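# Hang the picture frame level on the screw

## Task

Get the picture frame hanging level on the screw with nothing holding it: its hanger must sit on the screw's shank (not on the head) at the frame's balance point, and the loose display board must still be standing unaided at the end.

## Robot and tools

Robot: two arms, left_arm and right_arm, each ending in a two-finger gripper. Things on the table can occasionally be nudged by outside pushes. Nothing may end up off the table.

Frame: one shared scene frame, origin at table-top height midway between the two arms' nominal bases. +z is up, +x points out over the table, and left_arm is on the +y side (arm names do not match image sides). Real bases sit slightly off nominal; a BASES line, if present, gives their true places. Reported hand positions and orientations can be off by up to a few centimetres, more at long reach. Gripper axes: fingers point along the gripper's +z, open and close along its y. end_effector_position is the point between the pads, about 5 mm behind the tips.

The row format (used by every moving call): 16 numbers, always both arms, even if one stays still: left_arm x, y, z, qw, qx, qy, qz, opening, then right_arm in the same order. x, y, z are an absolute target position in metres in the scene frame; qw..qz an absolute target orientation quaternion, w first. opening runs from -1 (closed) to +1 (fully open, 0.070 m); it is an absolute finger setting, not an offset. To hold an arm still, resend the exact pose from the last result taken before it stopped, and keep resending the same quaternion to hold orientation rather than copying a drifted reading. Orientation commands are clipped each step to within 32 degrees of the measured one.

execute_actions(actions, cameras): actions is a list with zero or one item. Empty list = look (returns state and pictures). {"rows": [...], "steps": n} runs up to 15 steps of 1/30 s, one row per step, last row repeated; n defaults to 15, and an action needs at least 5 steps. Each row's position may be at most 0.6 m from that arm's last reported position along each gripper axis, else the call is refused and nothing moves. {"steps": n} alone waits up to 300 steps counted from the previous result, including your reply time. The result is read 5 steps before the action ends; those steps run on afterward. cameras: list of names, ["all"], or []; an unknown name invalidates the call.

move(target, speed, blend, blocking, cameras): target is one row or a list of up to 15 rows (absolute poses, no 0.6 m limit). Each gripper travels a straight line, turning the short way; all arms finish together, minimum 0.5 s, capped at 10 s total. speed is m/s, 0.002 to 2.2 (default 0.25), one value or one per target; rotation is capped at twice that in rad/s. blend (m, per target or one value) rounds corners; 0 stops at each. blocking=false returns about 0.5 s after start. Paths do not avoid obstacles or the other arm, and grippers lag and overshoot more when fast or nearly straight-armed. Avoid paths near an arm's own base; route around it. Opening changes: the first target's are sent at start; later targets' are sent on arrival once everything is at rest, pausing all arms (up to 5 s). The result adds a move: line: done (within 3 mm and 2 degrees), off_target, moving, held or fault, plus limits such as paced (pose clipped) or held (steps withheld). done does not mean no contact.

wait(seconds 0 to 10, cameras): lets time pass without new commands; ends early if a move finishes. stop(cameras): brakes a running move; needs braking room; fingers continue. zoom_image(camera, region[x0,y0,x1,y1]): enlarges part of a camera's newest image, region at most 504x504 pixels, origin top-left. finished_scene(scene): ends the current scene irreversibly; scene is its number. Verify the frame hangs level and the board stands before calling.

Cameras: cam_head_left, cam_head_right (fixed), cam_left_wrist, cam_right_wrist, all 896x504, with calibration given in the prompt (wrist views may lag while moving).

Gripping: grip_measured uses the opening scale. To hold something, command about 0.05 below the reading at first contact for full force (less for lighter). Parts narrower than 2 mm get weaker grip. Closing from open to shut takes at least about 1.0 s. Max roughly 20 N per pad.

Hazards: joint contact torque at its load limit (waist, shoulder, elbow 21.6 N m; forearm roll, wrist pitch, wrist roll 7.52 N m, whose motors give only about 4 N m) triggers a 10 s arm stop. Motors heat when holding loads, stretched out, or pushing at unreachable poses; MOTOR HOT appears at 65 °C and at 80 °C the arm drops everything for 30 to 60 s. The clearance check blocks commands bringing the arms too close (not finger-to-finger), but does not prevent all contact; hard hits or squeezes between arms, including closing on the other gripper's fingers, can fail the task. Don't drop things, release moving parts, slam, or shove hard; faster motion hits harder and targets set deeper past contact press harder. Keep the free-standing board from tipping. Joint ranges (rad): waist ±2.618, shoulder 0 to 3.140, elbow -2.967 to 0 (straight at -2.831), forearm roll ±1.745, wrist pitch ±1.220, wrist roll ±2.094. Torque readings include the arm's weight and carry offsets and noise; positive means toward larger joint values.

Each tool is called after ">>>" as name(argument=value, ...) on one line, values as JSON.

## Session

>>> execute_actions(actions=[], cameras=["all"])

>>> zoom_image(camera="cam_head_left", region=[415, 20, 525, 100])

>>> zoom_image(camera="cam_head_right", region=[405, 20, 515, 100])

Scene clock: 0.00 s of 4500.00 s.
left_arm: end_effector_position=(+0.4202, +0.3387, +0.3327) grip_measured=+0.98 end_effector_quat_wxyz=(+0.569, -0.093, +0.773, -0.263) | right_arm: end_effector_position=(+0.0592, +0.1070, +0.2848) grip_measured=+0.98 end_effector_quat_wxyz=(-0.315, +0.854, -0.247, -0.332)
Joint positions: left_arm=[0.682 1.54 -1.063 -1.578 0.957 1.346 0.069] | right_arm=[1.098 1.584 -1.251 0.984 0.989 -1.935 0.069]
Joint torques (N m): no reading
Motor temperatures (°C): left_arm=[30 31 32 32 35 29] | right_arm=[29 30 33 34 38 31]
Hand target: left_arm +0.4202, +0.3387, +0.3327; +0.569, -0.093, +0.773, -0.263 | right_arm +0.0592, +0.1070, +0.2848; -0.315, +0.854, -0.247, -0.332
camera_calibration:
cam_left_wrist: T_world_to_cam=[[-0.138711, -0.855812, 0.498343, 0.185923], [-0.79869, -0.200849, -0.567233, 0.592911], [0.585536, -0.476703, -0.655668, 0.255234], [0, 0, 0, 1]] pos_world=[0.349893, 0.399872, 0.411014]
cam_right_wrist: T_world_to_cam=[[0.659904, 0.664249, 0.35114, -0.209496], [0.748492, -0.621906, -0.230199, 0.0814699], [0.0654668, 0.414735, -0.907584, 0.328533], [0, 0, 0, 1]] pos_world=[0.0557595, 0.0535699, 0.390488]

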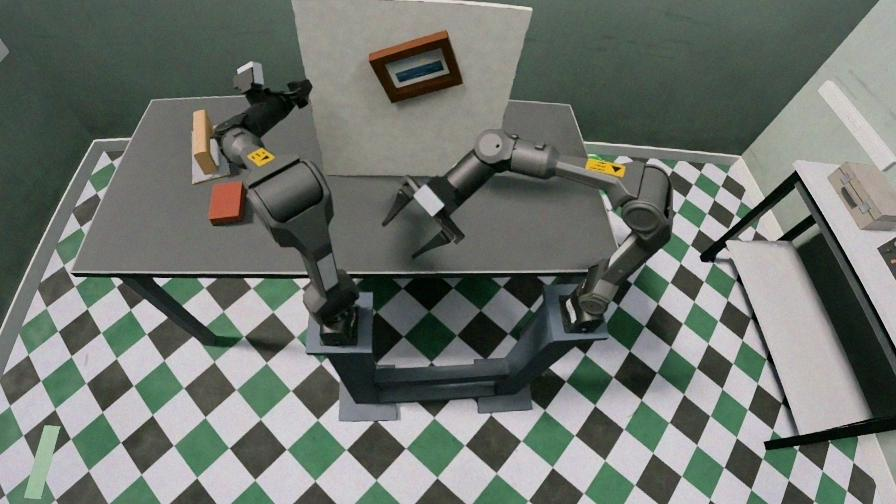

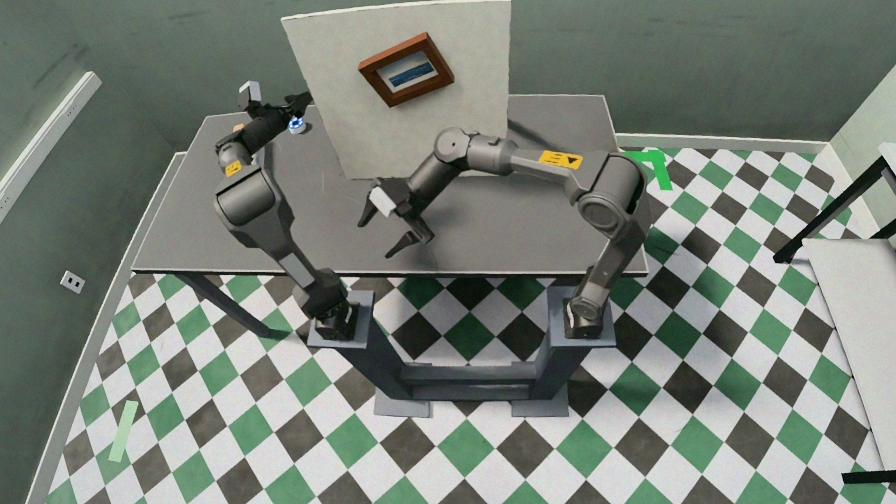

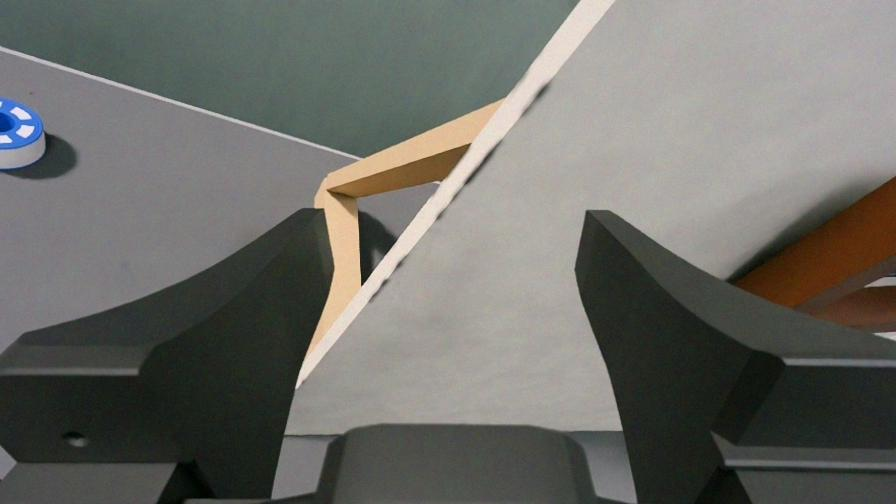

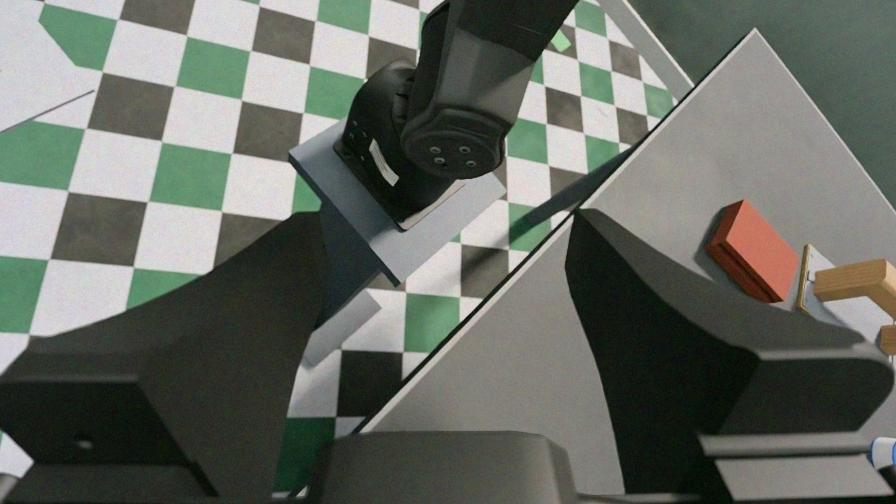

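Scaled by 4.582 from the camera's 896x504 image, which has a finer 1280x720 frame.

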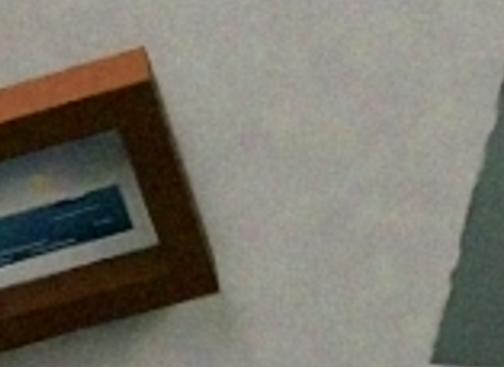

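Scaled by 4.582 from the camera's 896x504 image, which has a finer 1280x720 frame.

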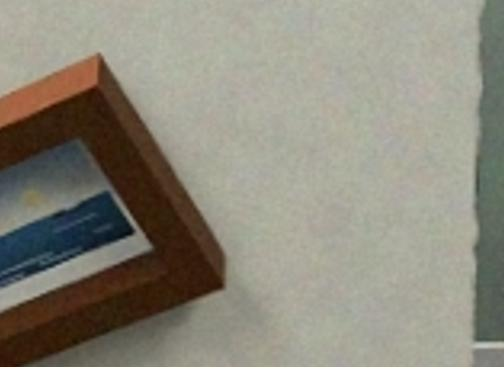

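>>> zoom_image(camera="cam_head_left", region=[355, 20, 475, 110])

>>> zoom_image(camera="cam_head_right", region=[345, 20, 465, 110])

>>> zoom_image(camera="cam_head_right", region=[210, 60, 350, 160])

Scaled by 4.200 from the camera's 896x504 image, which has a finer 1280x720 frame.

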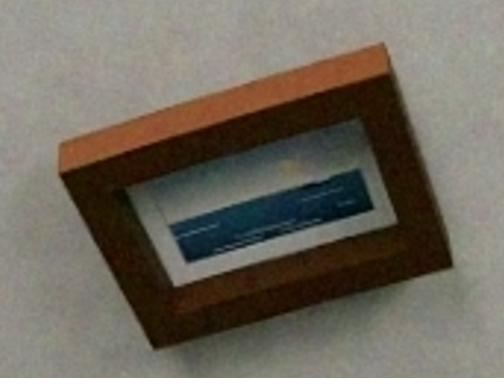

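Scaled by 4.200 from the camera's 896x504 image, which has a finer 1280x720 frame.

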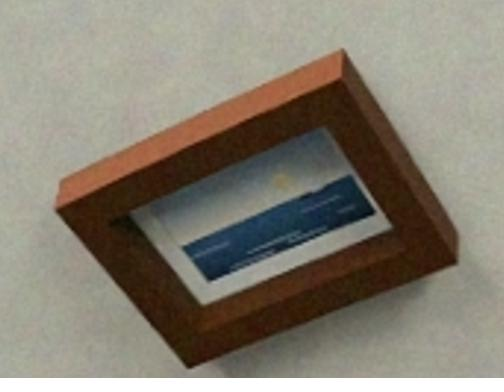

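Scaled by 3.600 from the camera's 896x504 image, which has a finer 1280x720 frame.

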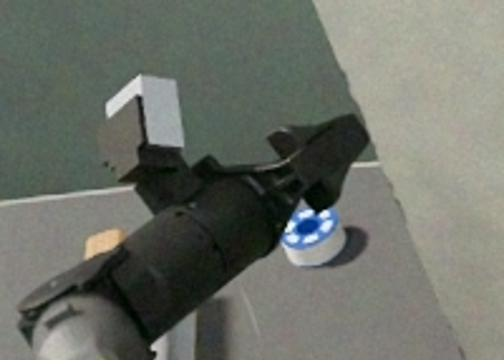

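>>> move(target=[[0.30, 0.33, 0.36, 0.667, -0.07, 0.727, -0.15, 1.0, 0.16, -0.05, 0.40, -0.315, 0.854, -0.247, -0.332, 1.0],[0.26, 0.16, 0.36, 0.791, 0.142, 0.572, -0.166, 1.0, 0.22, -0.25, 0.45, 0.544, -0.211, 0.798, 0.153, 1.0]], speed=0.3, cameras=["cam_left_wrist", "cam_head_right"])

Scene clock: 6.70 s of 4500.00 s.
left_arm: end_effector_position=(+0.2597, +0.1604, +0.3600) grip_measured=+0.98 end_effector_quat_wxyz=(+0.697, +0.204, +0.665, -0.174) | right_arm: end_effector_position=(+0.2203, -0.2493, +0.4500) grip_measured=+0.98 end_effector_quat_wxyz=(+0.542, -0.159, +0.822, +0.066)
Joint positions: left_arm=[0.531 0.794 -0.432 -1.752 1.098 1.95 0.069] | right_arm=[-0.432 0.73 -1.198 0.745 1.216 -0.75 0.069]
Joint torques (N m): left_arm=[-0.44 -1.71 -3.27 -0.75 0.17 -0.16] | right_arm=[0.6 2.04 -3.55 0.66 0.01 -0.1]
Motor temperatures (°C): left_arm=[30 31 32 32 35 29] | right_arm=[29 30 33 34 38 31]
Hand target: left_arm +0.2596, +0.1603, +0.3602; +0.697, +0.204, +0.665, -0.174 | right_arm +0.2204, -0.2492, +0.4499; +0.542, -0.159, +0.822, +0.067
Off the commanded pose: left_arm 0.000 m, 17 deg | right_arm 0.001 m, 12 deg.
joint sent to its limit (left arm) — joint 4 (forearm roll), lower limit.
joint sent to its limit (right arm) — joint 5 (wrist pitch), upper limit.
Kept back: nothing.
move: off_target (left_arm, right_arm)
camera_calibration:
cam_left_wrist: T_world_to_cam=[[-0.493791, -0.867295, -0.0630081, 0.293548], [-0.436785, 0.310031, -0.844452, 0.368282], [0.751924, -0.389462, -0.531912, 0.180425], [0, 0, 0, 1]] pos_world=[0.170145, 0.210682, 0.425462]
Images, in order (width x height): cam_head_right 896x504, cam_left_wrist 896x504.

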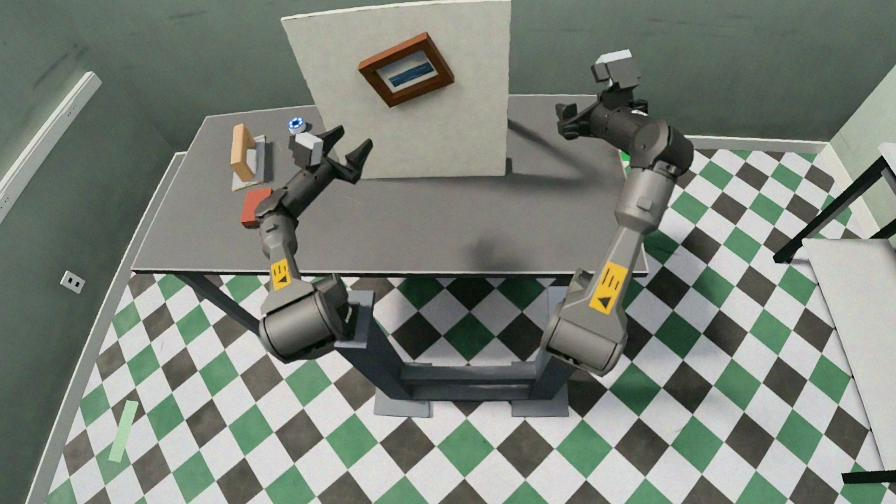

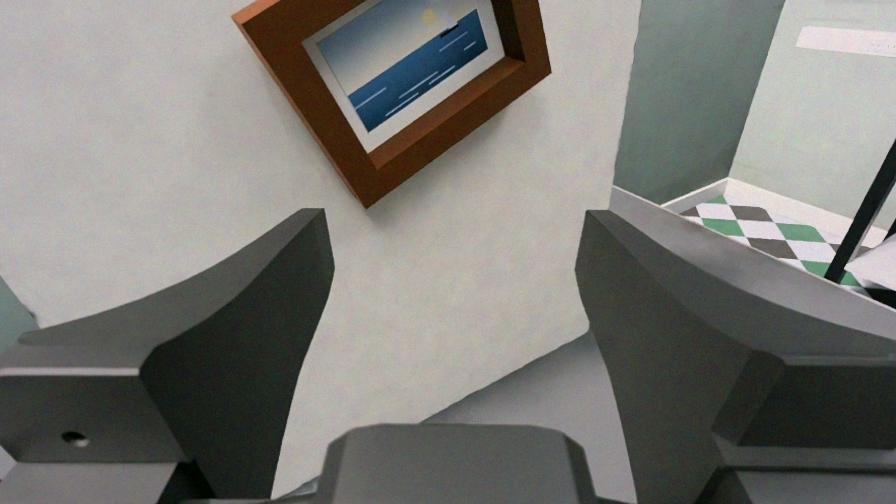

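>>> move(target=[[0.30, 0.06, 0.30, 0.3954, -0.5862, 0.3954, -0.5862, 0.5, 0.22, -0.25, 0.45, 0.542, -0.159, 0.822, 0.067, 1.0]], speed=0.3, cameras=["cam_left_wrist", "cam_head_right"])

Scene clock: 11.00 s of 4500.00 s.
left_arm: end_effector_position=(+0.3005, +0.0603, +0.3003) grip_measured=+0.50 end_effector_quat_wxyz=(-0.380, +0.589, -0.410, +0.584) | right_arm: end_effector_position=(+0.2203, -0.2498, +0.4497) grip_measured=+0.98 end_effector_quat_wxyz=(+0.542, -0.158, +0.823, +0.065)
Joint positions: left_arm=[-1.146 1.374 -0.565 -1.285 -1.217 -1.152 0.053] | right_arm=[-0.432 0.73 -1.198 0.742 1.216 -0.749 0.069]
Joint torques (N m): left_arm=[-0.52 -3.83 -1.72 0.75 -0.85 0.08] | right_arm=[-0.47 0.24 -4.11 0.45 0.1 0.25]
Motor temperatures (°C): left_arm=[30 31 32 32 35 29] | right_arm=[29 30 33 34 38 31]
Hand target: left_arm +0.3003, +0.0601, +0.3001; -0.380, +0.589, -0.410, +0.584 | right_arm +0.2202, -0.2497, +0.4500; +0.542, -0.158, +0.823, +0.065
Off the commanded pose: left_arm 0.001 m, 2 deg | right_arm 0.000 m, 0 deg.
joint sent to its limit (left arm) — joint 5 (wrist pitch), lower limit.
joint sent to its limit (right arm) — joint 5 (wrist pitch), upper limit.
Kept back: nothing.
move: done
camera_calibration:
cam_left_wrist: T_world_to_cam=[[0.0622492, 0.363792, 0.929398, -0.31618], [-0.573495, -0.749086, 0.331624, 0.118498], [0.816841, -0.553648, 0.162003, -0.139034], [0, 0, 0, 1]] pos_world=[0.201209, 0.126813, 0.277084]
Images, in order (width x height): cam_head_right 896x504, cam_left_wrist 896x504.

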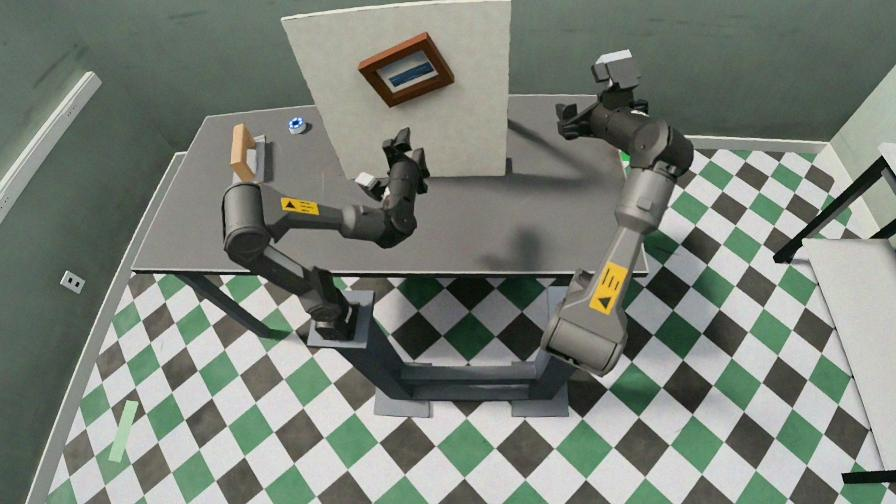

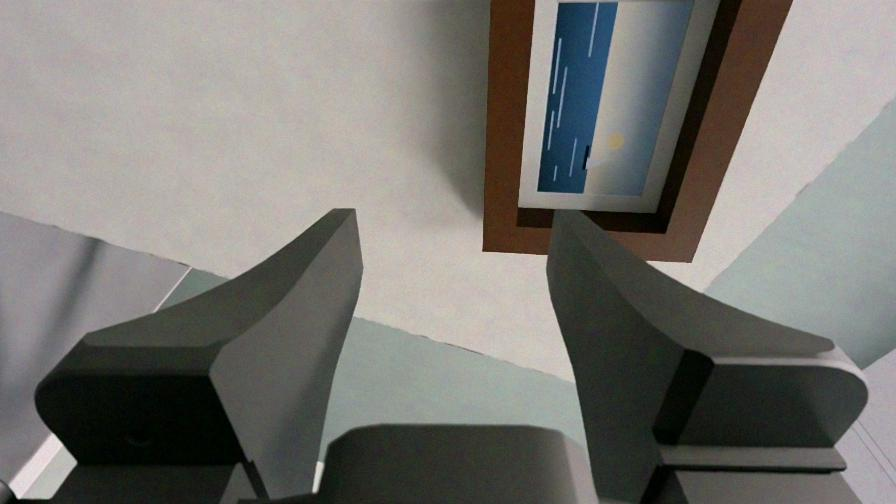

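>>> move(target=[[0.345, 0.072, 0.3185, 0.3954, -0.5862, 0.3954, -0.5862, 0.5, 0.22, -0.25, 0.45, 0.542, -0.159, 0.822, 0.067, 1.0]], speed=0.15, cameras=["cam_left_wrist"])

Scene clock: 12.73 s of 4500.00 s.
left_arm: end_effector_position=(+0.3453, +0.0720, +0.3189) grip_measured=+0.50 end_effector_quat_wxyz=(-0.396, +0.586, -0.395, +0.586) | right_arm: end_effector_position=(+0.2203, -0.2498, +0.4497) grip_measured=+0.98 end_effector_quat_wxyz=(+0.542, -0.158, +0.823, +0.065)
Joint positions: left_arm=[-0.935 1.41 -0.656 -1.146 -1.089 -1.156 0.052] | right_arm=[-0.432 0.73 -1.198 0.742 1.216 -0.749 0.069]
Joint torques (N m): left_arm=[-0.69 -3.77 -1.88 0.44 -1.14 -0.15] | right_arm=[-0.4 0.37 -4.16 0.52 0.1 0.2]
Motor temperatures (°C): left_arm=[30 31 32 32 35 29] | right_arm=[29 30 33 34 38 31]
Hand target: left_arm +0.3450, +0.0720, +0.3185; -0.395, +0.586, -0.395, +0.586 | right_arm +0.2202, -0.2497, +0.4500; +0.542, -0.158, +0.823, +0.065
Off the commanded pose: left_arm 0.001 m, 0 deg | right_arm 0.000 m, 0 deg.
joint sent to its limit (right arm) — joint 5 (wrist pitch), upper limit.
Kept back: nothing.
move: done
camera_calibration:
cam_left_wrist: T_world_to_cam=[[0.0225271, 0.364193, 0.931051, -0.327377], [-0.560414, -0.766614, 0.313431, 0.149303], [0.827906, -0.528835, 0.18683, -0.185629], [0, 0, 0, 1]] pos_world=[0.24473, 0.13552, 0.29269]
Images, in order (width x height): cam_left_wrist 896x504.

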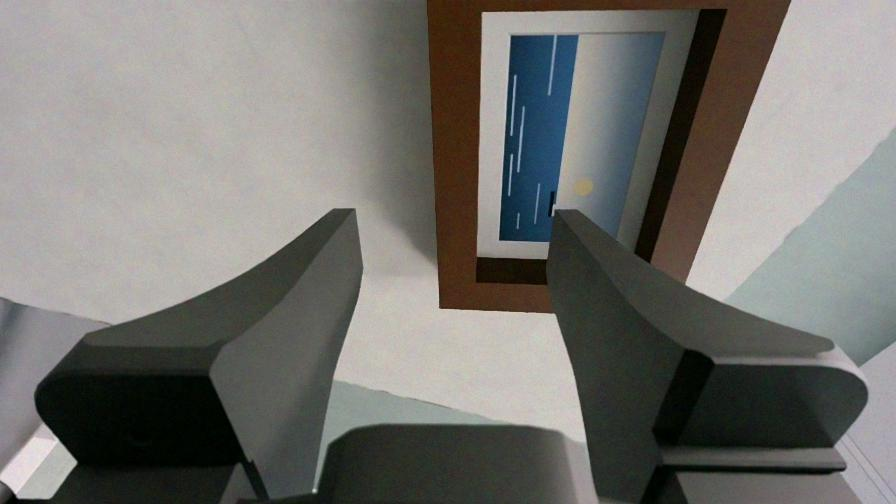

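>>> move(target=[[0.418, 0.072, 0.3185, 0.3954, -0.5862, 0.3954, -0.5862, 0.4, 0.22, -0.25, 0.45, 0.542, -0.159, 0.822, 0.067, 1.0]], speed=0.08, cameras=["cam_left_wrist"])

Scene clock: 14.37 s of 4500.00 s.
left_arm: end_effector_position=(+0.4185, +0.0720, +0.3184) grip_measured=+0.40 end_effector_quat_wxyz=(-0.395, +0.586, -0.395, +0.586) | right_arm: end_effector_position=(+0.2203, -0.2498, +0.4497) grip_measured=+0.98 end_effector_quat_wxyz=(+0.542, -0.158, +0.823, +0.065)
Joint positions: left_arm=[-0.7 1.581 -0.839 -0.95 -0.922 -1.253 0.049] | right_arm=[-0.432 0.73 -1.198 0.742 1.216 -0.749 0.069]
Joint torques (N m): left_arm=[-0.92 -6.13 -1.81 0.36 -1.27 0.02] | right_arm=[-0.31 0.51 -4.1 0.63 0.1 0.09]
Motor temperatures (°C): left_arm=[30 31 32 32 35 29] | right_arm=[29 30 33 34 38 31]
Hand target: left_arm +0.4180, +0.0720, +0.3185; -0.395, +0.586, -0.395, +0.586 | right_arm +0.2202, -0.2497, +0.4500; +0.542, -0.158, +0.823, +0.065
Off the commanded pose: left_arm 0.001 m, 0 deg | right_arm 0.000 m, 0 deg.
joint sent to its limit (right arm) — joint 5 (wrist pitch), upper limit.
Kept back: nothing.
move: done
camera_calibration:
cam_left_wrist: T_world_to_cam=[[0.0233558, 0.364, 0.931106, -0.328907], [-0.559974, -0.766782, 0.313806, 0.190224], [0.828181, -0.528724, 0.185922, -0.245994], [0, 0, 0, 1]] pos_world=[0.31793, 0.13552, 0.292289]
Images, in order (width x height): cam_left_wrist 896x504.

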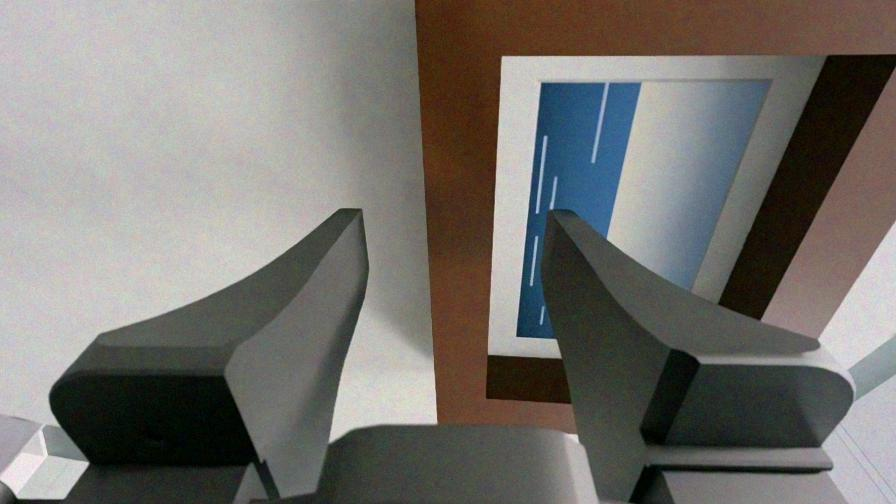

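>>> move(target=[[0.43, 0.0727, 0.320, 0.3954, -0.5862, 0.3954, -0.5862, 0.3, 0.22, -0.25, 0.45, 0.542, -0.159, 0.822, 0.067, 1.0]], speed=0.04, cameras=["cam_left_wrist"])

>>> zoom_image(camera="cam_left_wrist", region=[330, 150, 610, 400])

Scene clock: 15.50 s of 4500.00 s.
left_arm: end_effector_position=(+0.4300, +0.0727, +0.3203) grip_measured=+0.30 end_effector_quat_wxyz=(-0.396, +0.586, -0.396, +0.586) | right_arm: end_effector_position=(+0.2203, -0.2498, +0.4497) grip_measured=+0.98 end_effector_quat_wxyz=(+0.542, -0.158, +0.823, +0.065)
Joint positions: left_arm=[-0.669 1.604 -0.876 -0.928 -0.895 -1.258 0.046] | right_arm=[-0.432 0.73 -1.198 0.742 1.216 -0.749 0.069]
Joint torques (N m): left_arm=[-0.1 -5.37 -2.8 0.48 -1.06 -0.12] | right_arm=[-0.31 0.63 -4.06 0.62 0.09 0.04]
Motor temperatures (°C): left_arm=[30 31 32 32 35 29] | right_arm=[29 30 33 34 38 31]
Hand target: left_arm +0.4300, +0.0727, +0.3200; -0.395, +0.586, -0.395, +0.586 | right_arm +0.2202, -0.2497, +0.4500; +0.542, -0.158, +0.823, +0.065
Off the commanded pose: left_arm 0.000 m, 0 deg | right_arm 0.000 m, 0 deg.
joint sent to its limit (right arm) — joint 5 (wrist pitch), upper limit.
Kept back: nothing.
move: done
camera_calibration:
cam_left_wrist: T_world_to_cam=[[0.0228643, 0.363613, 0.93127, -0.330942], [-0.56039, -0.766753, 0.313136, 0.197022], [0.827913, -0.529033, 0.186233, -0.255527], [0, 0, 0, 1]] pos_world=[0.32953, 0.136219, 0.294089]
Images, in order (width x height): cam_left_wrist 896x504.

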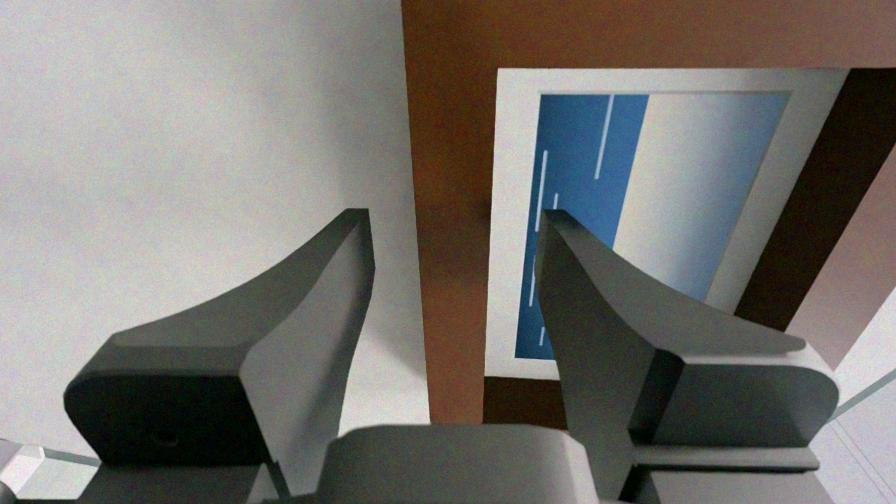

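Scaled by 1.800 from the camera's 896x504 image, which has a finer 1280x720 frame.

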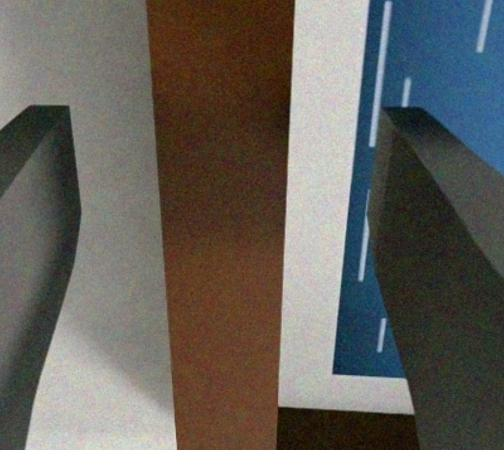

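>>> move(target=[[0.434, 0.0727, 0.3203, 0.3954, -0.5862, 0.3954, -0.5862, -0.1, 0.22, -0.25, 0.45, 0.542, -0.159, 0.822, 0.067, 1.0]], speed=0.03, cameras=["cam_left_wrist"])

>>> zoom_image(camera="cam_left_wrist", region=[330, 150, 610, 400])

Scene clock: 16.57 s of 4500.00 s.
left_arm: end_effector_position=(+0.4339, +0.0725, +0.3203) grip_measured=-0.10 end_effector_quat_wxyz=(-0.395, +0.586, -0.396, +0.586) | right_arm: end_effector_position=(+0.2203, -0.2498, +0.4497) grip_measured=+0.98 end_effector_quat_wxyz=(+0.542, -0.158, +0.823, +0.065)
Joint positions: left_arm=[-0.66 1.614 -0.889 -0.921 -0.887 -1.26 0.031] | right_arm=[-0.432 0.73 -1.198 0.742 1.216 -0.749 0.069]
Joint torques (N m): left_arm=[0.36 -5.45 -3.09 0.56 -0.95 -0.12] | right_arm=[-0.21 0.68 -4 0.57 0.1 -0.01]
Motor temperatures (°C): left_arm=[30 31 32 32 35 29] | right_arm=[29 30 33 34 38 31]
Hand target: left_arm +0.4340, +0.0727, +0.3203; -0.395, +0.586, -0.395, +0.586 | right_arm +0.2202, -0.2497, +0.4500; +0.542, -0.158, +0.823, +0.065
Off the commanded pose: left_arm 0.000 m, 0 deg | right_arm 0.000 m, 0 deg.
joint sent to its limit (right arm) — joint 5 (wrist pitch), upper limit.
Kept back: nothing.
move: done
camera_calibration:
cam_left_wrist: T_world_to_cam=[[0.0232803, 0.363803, 0.931185, -0.331189], [-0.560396, -0.766595, 0.31351, 0.198837], [0.827897, -0.529131, 0.186027, -0.258718], [0, 0, 0, 1]] pos_world=[0.33333, 0.136019, 0.294189]
Images, in order (width x height): cam_left_wrist 896x504.

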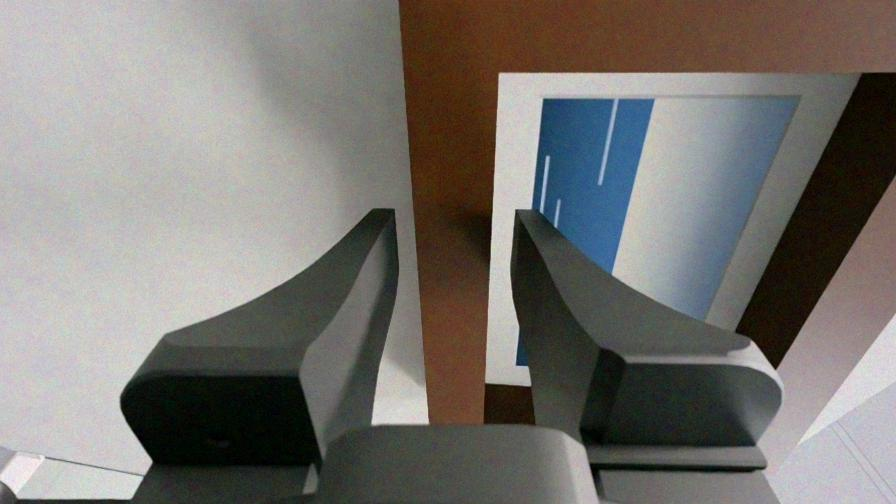

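Scaled by 1.800 from the camera's 896x504 image, which has a finer 1280x720 frame.

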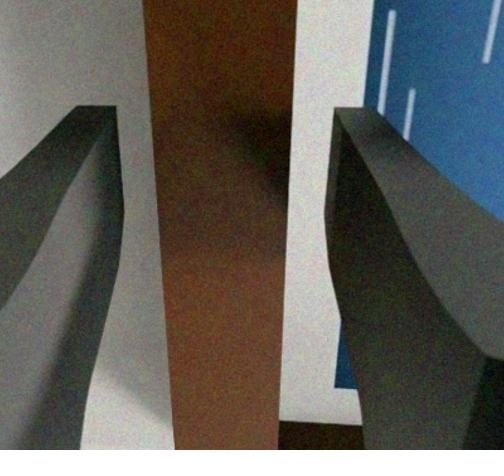

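>>> move(target=[[0.436, 0.0725, 0.3197, 0.3954, -0.5862, 0.3954, -0.5862, -0.35, 0.22, -0.25, 0.45, 0.542, -0.159, 0.822, 0.067, 1.0]], speed=0.03, cameras=["cam_left_wrist"])

>>> zoom_image(camera="cam_left_wrist", region=[330, 150, 610, 400])

Scene clock: 17.57 s of 4500.00 s.
left_arm: end_effector_position=(+0.4359, +0.0726, +0.3197) grip_measured=-0.35 end_effector_quat_wxyz=(-0.396, +0.586, -0.395, +0.586) | right_arm: end_effector_position=(+0.2203, -0.2498, +0.4497) grip_measured=+0.98 end_effector_quat_wxyz=(+0.542, -0.158, +0.823, +0.065)
Joint positions: left_arm=[-0.656 1.62 -0.894 -0.916 -0.885 -1.264 0.023] | right_arm=[-0.432 0.73 -1.198 0.742 1.216 -0.749 0.069]
Joint torques (N m): left_arm=[0.52 -5.32 -3.18 0.6 -0.96 -0.11] | right_arm=[-0.18 0.75 -4.01 0.51 0.1 -0.07]
Motor temperatures (°C): left_arm=[30 31 32 32 35 29] | right_arm=[29 30 33 34 38 31]
Hand target: left_arm +0.4360, +0.0725, +0.3197; -0.395, +0.586, -0.395, +0.586 | right_arm +0.2202, -0.2497, +0.4500; +0.542, -0.158, +0.823, +0.065
Off the commanded pose: left_arm 0.000 m, 0 deg | right_arm 0.000 m, 0 deg.
joint sent to its limit (right arm) — joint 5 (wrist pitch), upper limit.
Kept back: nothing.
move: done
camera_calibration:
cam_left_wrist: T_world_to_cam=[[0.0229928, 0.36388, 0.931162, -0.330621], [-0.559967, -0.766905, 0.313519, 0.200119], [0.828196, -0.528628, 0.186127, -0.260408], [0, 0, 0, 1]] pos_world=[0.335331, 0.13612, 0.293589]
Images, in order (width x height): cam_left_wrist 896x504.

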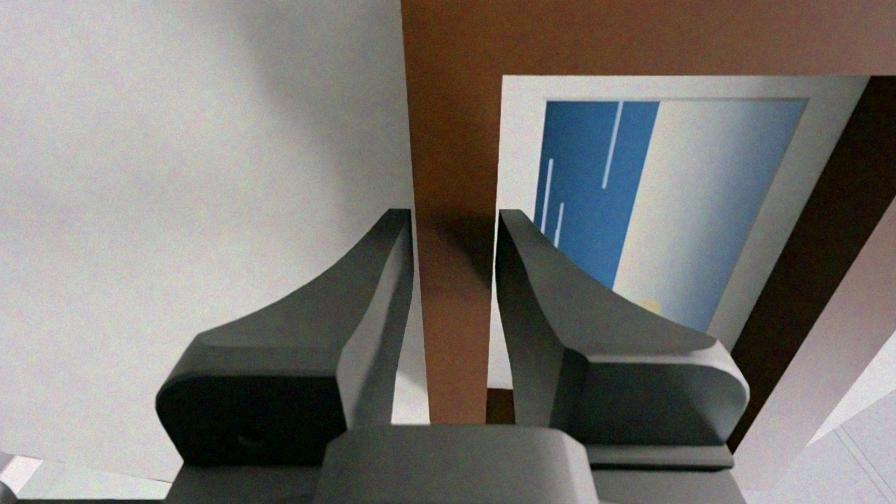

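Scaled by 1.800 from the camera's 896x504 image, which has a finer 1280x720 frame.

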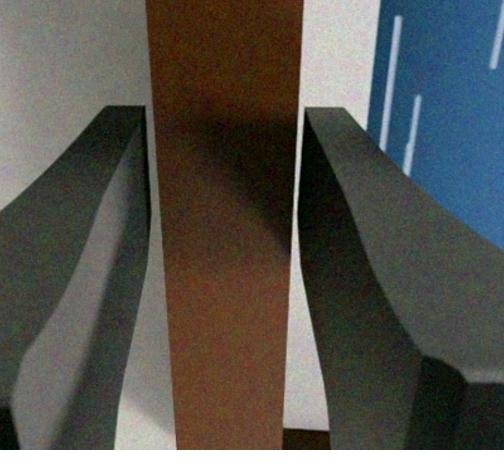

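Nicely centred. Close.

>>> move(target=[[0.436, 0.0725, 0.3197, 0.3954, -0.5862, 0.3954, -0.5862, -0.42, 0.22, -0.25, 0.45, 0.542, -0.159, 0.822, 0.067, 1.0]], speed=0.03, cameras=[])

>>> move(target=[[0.436, 0.0725, 0.3197, 0.3954, -0.5862, 0.3954, -0.5862, -0.5, 0.22, -0.25, 0.45, 0.542, -0.159, 0.822, 0.067, 1.0]], speed=0.03, cameras=["cam_left_wrist"])

>>> zoom_image(camera="cam_left_wrist", region=[330, 150, 610, 400])

Scene clock: 18.57 s of 4500.00 s.
left_arm: end_effector_position=(+0.4360, +0.0725, +0.3202) grip_measured=-0.42 end_effector_quat_wxyz=(-0.396, +0.586, -0.395, +0.587) | right_arm: end_effector_position=(+0.2203, -0.2498, +0.4497) grip_measured=+0.98 end_effector_quat_wxyz=(+0.542, -0.158, +0.823, +0.065)
Joint positions: left_arm=[-0.656 1.62 -0.895 -0.916 -0.885 -1.264 0.02] | right_arm=[-0.432 0.73 -1.198 0.742 1.216 -0.749 0.069]
Joint torques (N m): left_arm=[-0.08 -5.48 -1.96 0.27 -0.52 -0.07] | right_arm=[-0.17 0.83 -3.95 0.44 0.1 -0.07]
Motor temperatures (°C): left_arm=[30 31 32 32 35 29] | right_arm=[29 30 33 34 38 31]
Hand target: left_arm +0.4360, +0.0725, +0.3197; -0.395, +0.586, -0.395, +0.586 | right_arm +0.2202, -0.2497, +0.4500; +0.542, -0.158, +0.823, +0.065
Off the commanded pose: left_arm 0.001 m, 0 deg | right_arm 0.000 m, 0 deg.
joint sent to its limit (right arm) — joint 5 (wrist pitch), upper limit.
Kept back: nothing.
move: done
No camera images: "cameras" was empty.

Scene clock: 19.27 s of 4500.00 s.
left_arm: end_effector_position=(+0.4360, +0.0725, +0.3202) grip_measured=-0.44 end_effector_quat_wxyz=(-0.396, +0.586, -0.395, +0.587) | right_arm: end_effector_position=(+0.2203, -0.2498, +0.4497) grip_measured=+0.98 end_effector_quat_wxyz=(+0.542, -0.158, +0.823, +0.065)
Joint positions: left_arm=[-0.656 1.62 -0.895 -0.916 -0.885 -1.264 0.019] | right_arm=[-0.432 0.73 -1.198 0.742 1.216 -0.749 0.069]
Joint torques (N m): left_arm=[-1.01 -5.44 -1.04 0.49 0.15 0.16] | right_arm=[-0.16 0.89 -3.94 0.45 0.1 -0.07]
Motor temperatures (°C): left_arm=[30 31 32 32 35 29] | right_arm=[29 30 33 34 38 31]
Hand target: left_arm +0.4360, +0.0725, +0.3197; -0.395, +0.586, -0.395, +0.586 | right_arm +0.2202, -0.2497, +0.4500; +0.542, -0.158, +0.823, +0.065
Off the commanded pose: left_arm 0.001 m, 0 deg | right_arm 0.000 m, 0 deg.
joint sent to its limit (right arm) — joint 5 (wrist pitch), upper limit.
Kept back: nothing.
move: done
camera_calibration:
cam_left_wrist: T_world_to_cam=[[0.0221636, 0.364499, 0.93094, -0.330607], [-0.56028, -0.766675, 0.313522, 0.200077], [0.828006, -0.528536, 0.187229, -0.260872], [0, 0, 0, 1]] pos_world=[0.33543, 0.13602, 0.29389]
Images, in order (width x height): cam_left_wrist 896x504.

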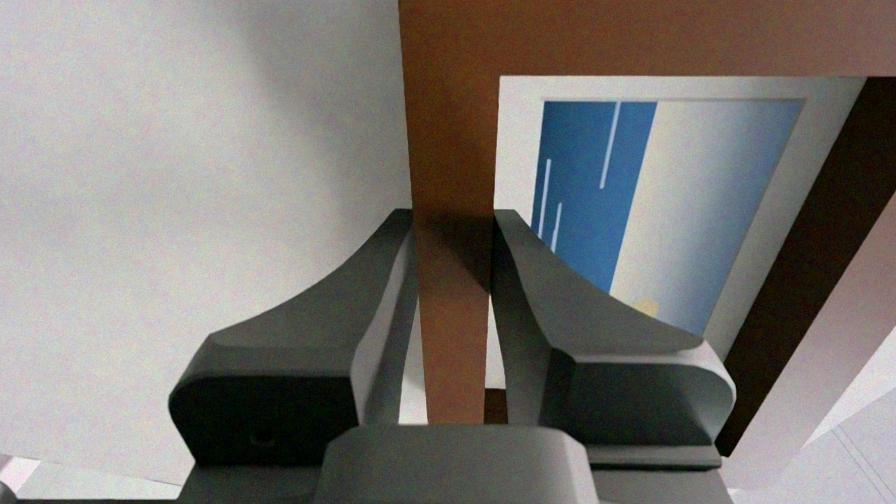

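Scaled by 1.800 from the camera's 896x504 image, which has a finer 1280x720 frame.

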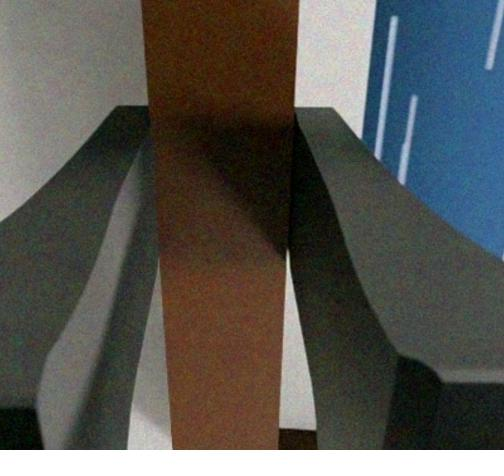

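>>> move(target=[[0.436, 0.0725, 0.330, 0.3954, -0.5862, 0.3954, -0.5862, -0.5, 0.22, -0.25, 0.45, 0.542, -0.159, 0.822, 0.067, 1.0],[0.436, 0.0922, 0.334, 0.5, -0.5, 0.5, -0.5, -0.5, 0.22, -0.25, 0.45, 0.542, -0.159, 0.822, 0.067, 1.0]], speed=0.035, cameras=["cam_left_wrist", "cam_head_left", "cam_head_right"])

>>> zoom_image(camera="cam_head_left", region=[355, 20, 475, 110])

>>> zoom_image(camera="cam_head_right", region=[345, 20, 465, 110])

Scene clock: 26.13 s of 4500.00 s.
left_arm: end_effector_position=(+0.4360, +0.0919, +0.3342) grip_measured=-0.44 end_effector_quat_wxyz=(+0.500, -0.500, +0.500, -0.500) | right_arm: end_effector_position=(+0.2203, -0.2498, +0.4497) grip_measured=+0.98 end_effector_quat_wxyz=(+0.542, -0.158, +0.823, +0.065)
Joint positions: left_arm=[-0.595 1.556 -0.883 -0.891 -0.813 -0.866 0.019] | right_arm=[-0.432 0.73 -1.198 0.742 1.216 -0.749 0.069]
Joint torques (N m): left_arm=[0.9 -6.97 -3.29 0.81 -1.27 0.01] | right_arm=[-0.11 1.07 -3.82 0.5 0.1 0.26]
Motor temperatures (°C): left_arm=[30 31 32 32 35 29] | right_arm=[29 30 33 34 38 31]
Hand target: left_arm +0.4360, +0.0922, +0.3340; +0.500, -0.500, +0.500, -0.500 | right_arm +0.2202, -0.2497, +0.4500; +0.542, -0.158, +0.823, +0.065
Off the commanded pose: left_arm 0.000 m, 0 deg | right_arm 0.000 m, 0 deg.
joint sent to its limit (right arm) — joint 5 (wrist pitch), upper limit.
Kept back: nothing.
move: done
camera_calibration:
cam_left_wrist: T_world_to_cam=[[0.0227416, -0.0112299, 0.999678, -0.339408], [-0.560402, -0.828214, 0.00344479, 0.319873], [0.827908, -0.5603, -0.0251282, -0.179312], [0, 0, 0, 1]] pos_world=[0.33543, 0.160643, 0.333691]
Images, in order (width x height): cam_head_left 896x504, cam_head_right 896x504, cam_left_wrist 896x504.

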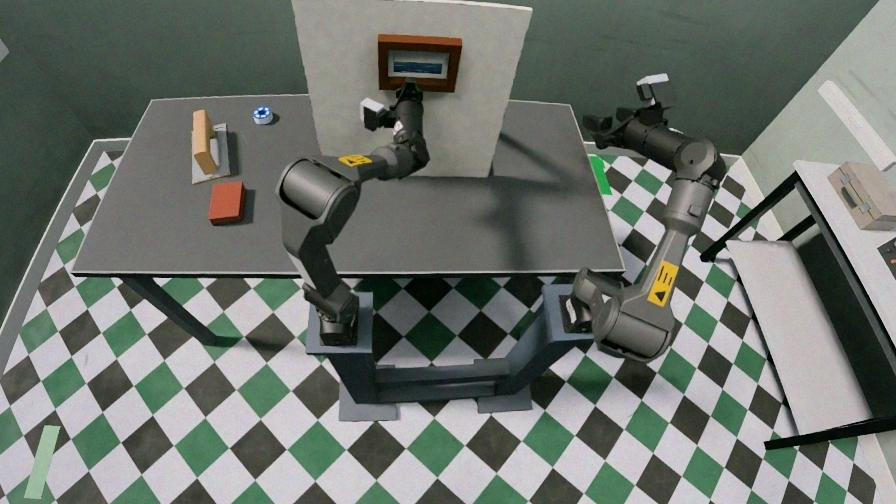

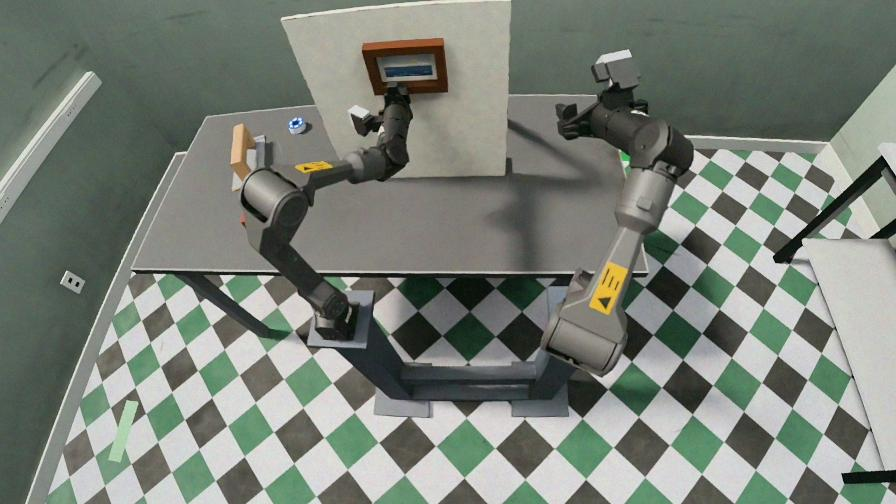

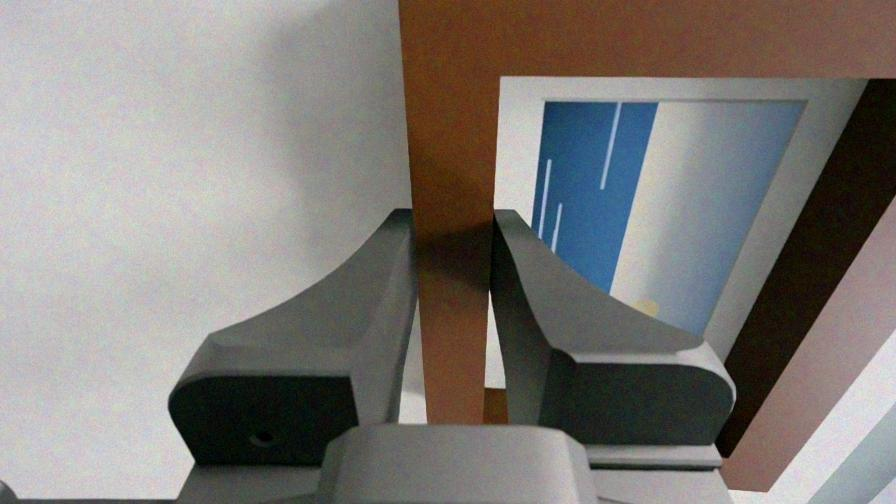

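Scaled by 4.200 from the camera's 896x504 image, which has a finer 1280x720 frame.

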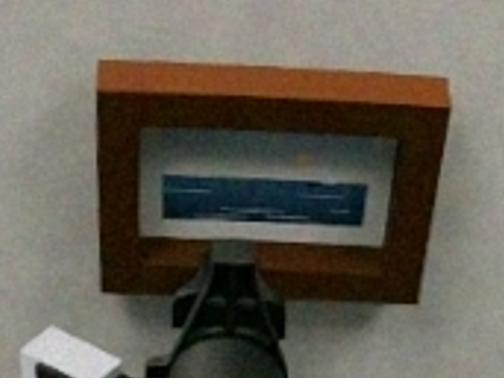

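Scaled by 4.200 from the camera's 896x504 image, which has a finer 1280x720 frame.

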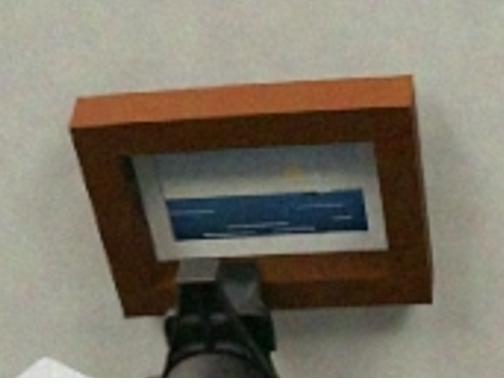

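>>> move(target=[[0.436, 0.0922, 0.327, 0.5, -0.5, 0.5, -0.5, -0.5, 0.22, -0.25, 0.45, 0.542, -0.159, 0.822, 0.067, 1.0]], speed=0.012, cameras=[])

>>> move(target=[[0.436, 0.0922, 0.3235, 0.5, -0.5, 0.5, -0.5, -0.5, 0.22, -0.25, 0.45, 0.542, -0.159, 0.822, 0.067, 1.0]], speed=0.012, cameras=[])

Scene clock: 27.60 s of 4500.00 s.
left_arm: end_effector_position=(+0.4360, +0.0924, +0.3272) grip_measured=-0.45 end_effector_quat_wxyz=(+0.500, -0.500, +0.500, -0.500) | right_arm: end_effector_position=(+0.2203, -0.2498, +0.4497) grip_measured=+0.98 end_effector_quat_wxyz=(+0.542, -0.158, +0.823, +0.065)
Joint positions: left_arm=[-0.595 1.568 -0.865 -0.87 -0.832 -0.898 0.019] | right_arm=[-0.432 0.73 -1.198 0.742 1.216 -0.749 0.069]
Joint torques (N m): left_arm=[0.51 -5.54 -3.24 0.62 -1.51 -0.04] | right_arm=[-0.08 1.15 -3.76 0.56 0.1 0.2]
Motor temperatures (°C): left_arm=[30 31 32 32 35 29] | right_arm=[29 30 33 34 38 31]
Hand target: left_arm +0.4360, +0.0922, +0.3270; +0.500, -0.500, +0.500, -0.500 | right_arm +0.2202, -0.2497, +0.4500; +0.542, -0.158, +0.823, +0.065
Off the commanded pose: left_arm 0.000 m, 0 deg | right_arm 0.000 m, 0 deg.
joint sent to its limit (right arm) — joint 5 (wrist pitch), upper limit.
Kept back: nothing.
move: done
No camera images: "cameras" was empty.

Scene clock: 28.30 s of 4500.00 s.
left_arm: end_effector_position=(+0.4360, +0.0923, +0.3234) grip_measured=-0.45 end_effector_quat_wxyz=(+0.500, -0.500, +0.500, -0.500) | right_arm: end_effector_position=(+0.2203, -0.2498, +0.4497) grip_measured=+0.98 end_effector_quat_wxyz=(+0.542, -0.158, +0.823, +0.065)
Joint positions: left_arm=[-0.595 1.576 -0.857 -0.859 -0.842 -0.913 0.019] | right_arm=[-0.432 0.73 -1.198 0.742 1.216 -0.749 0.069]
Joint torques (N m): left_arm=[-0.03 -5.56 -3.01 0.7 -1.59 -0.05] | right_arm=[-0.03 1.23 -3.75 0.61 0.1 0.16]
Motor temperatures (°C): left_arm=[30 31 32 32 35 29] | right_arm=[29 30 33 34 38 31]
Hand target: left_arm +0.4360, +0.0922, +0.3235; +0.500, -0.500, +0.500, -0.500 | right_arm +0.2202, -0.2497, +0.4500; +0.542, -0.158, +0.823, +0.065
Off the commanded pose: left_arm 0.000 m, 0 deg | right_arm 0.000 m, 0 deg.
joint sent to its limit (right arm) — joint 5 (wrist pitch), upper limit.
Kept back: nothing.
move: done
No camera images: "cameras" was empty.

>>> move(target=[[0.436, 0.0922, 0.321, 0.5, -0.5, 0.5, -0.5, -0.5, 0.22, -0.25, 0.45, 0.542, -0.159, 0.822, 0.067, 1.0]], speed=0.012, cameras=[])

>>> move(target=[[0.436, 0.0922, 0.3185, 0.5, -0.5, 0.5, -0.5, -0.5, 0.22, -0.25, 0.45, 0.542, -0.159, 0.822, 0.067, 1.0]], speed=0.012, cameras=[])

Scene clock: 29.23 s of 4500.00 s.
left_arm: end_effector_position=(+0.4360, +0.0924, +0.3219) grip_measured=-0.45 end_effector_quat_wxyz=(+0.500, -0.500, +0.499, -0.501) | right_arm: end_effector_position=(+0.2203, -0.2498, +0.4497) grip_measured=+0.98 end_effector_quat_wxyz=(+0.542, -0.158, +0.823, +0.065)
Joint positions: left_arm=[-0.595 1.579 -0.852 -0.852 -0.849 -0.924 0.019] | right_arm=[-0.432 0.73 -1.198 0.742 1.216 -0.749 0.069]
Joint torques (N m): left_arm=[-0.6 -4.42 -1.71 0.72 -0.64 0.05] | right_arm=[0.04 1.36 -3.74 0.64 0.1 0.11]
Motor temperatures (°C): left_arm=[30 31 32 32 35 29] | right_arm=[29 30 33 34 38 31]
Hand target: left_arm +0.4360, +0.0922, +0.3210; +0.500, -0.500, +0.500, -0.500 | right_arm +0.2202, -0.2497, +0.4500; +0.542, -0.158, +0.823, +0.065
Off the commanded pose: left_arm 0.001 m, 0 deg | right_arm 0.000 m, 0 deg.
joint sent to its limit (right arm) — joint 5 (wrist pitch), upper limit.
Kept back: nothing.
move: done
No camera images: "cameras" was empty.

Scene clock: 29.93 s of 4500.00 s.
left_arm: end_effector_position=(+0.4359, +0.0925, +0.3215) grip_measured=-0.45 end_effector_quat_wxyz=(+0.501, -0.499, +0.497, -0.502) | right_arm: end_effector_position=(+0.2203, -0.2498, +0.4497) grip_measured=+0.98 end_effector_quat_wxyz=(+0.542, -0.158, +0.823, +0.065)
Joint positions: left_arm=[-0.595 1.582 -0.848 -0.844 -0.858 -0.934 0.019] | right_arm=[-0.432 0.73 -1.198 0.742 1.216 -0.749 0.069]
Joint torques (N m): left_arm=[-0.83 -1.23 1.51 -0.37 1.29 0.03] | right_arm=[0.07 1.44 -3.7 0.6 0.1 0.07]
Motor temperatures (°C): left_arm=[30 31 32 32 35 29] | right_arm=[29 30 33 34 38 31]
Hand target: left_arm +0.4360, +0.0922, +0.3185; +0.500, -0.500, +0.500, -0.500 | right_arm +0.2202, -0.2497, +0.4500; +0.542, -0.158, +0.823, +0.065
Off the commanded pose: left_arm 0.003 m, 0 deg | right_arm 0.000 m, 0 deg.
joint sent to its limit (right arm) — joint 5 (wrist pitch), upper limit.
Kept back: nothing.
move: done
No camera images: "cameras" was empty.


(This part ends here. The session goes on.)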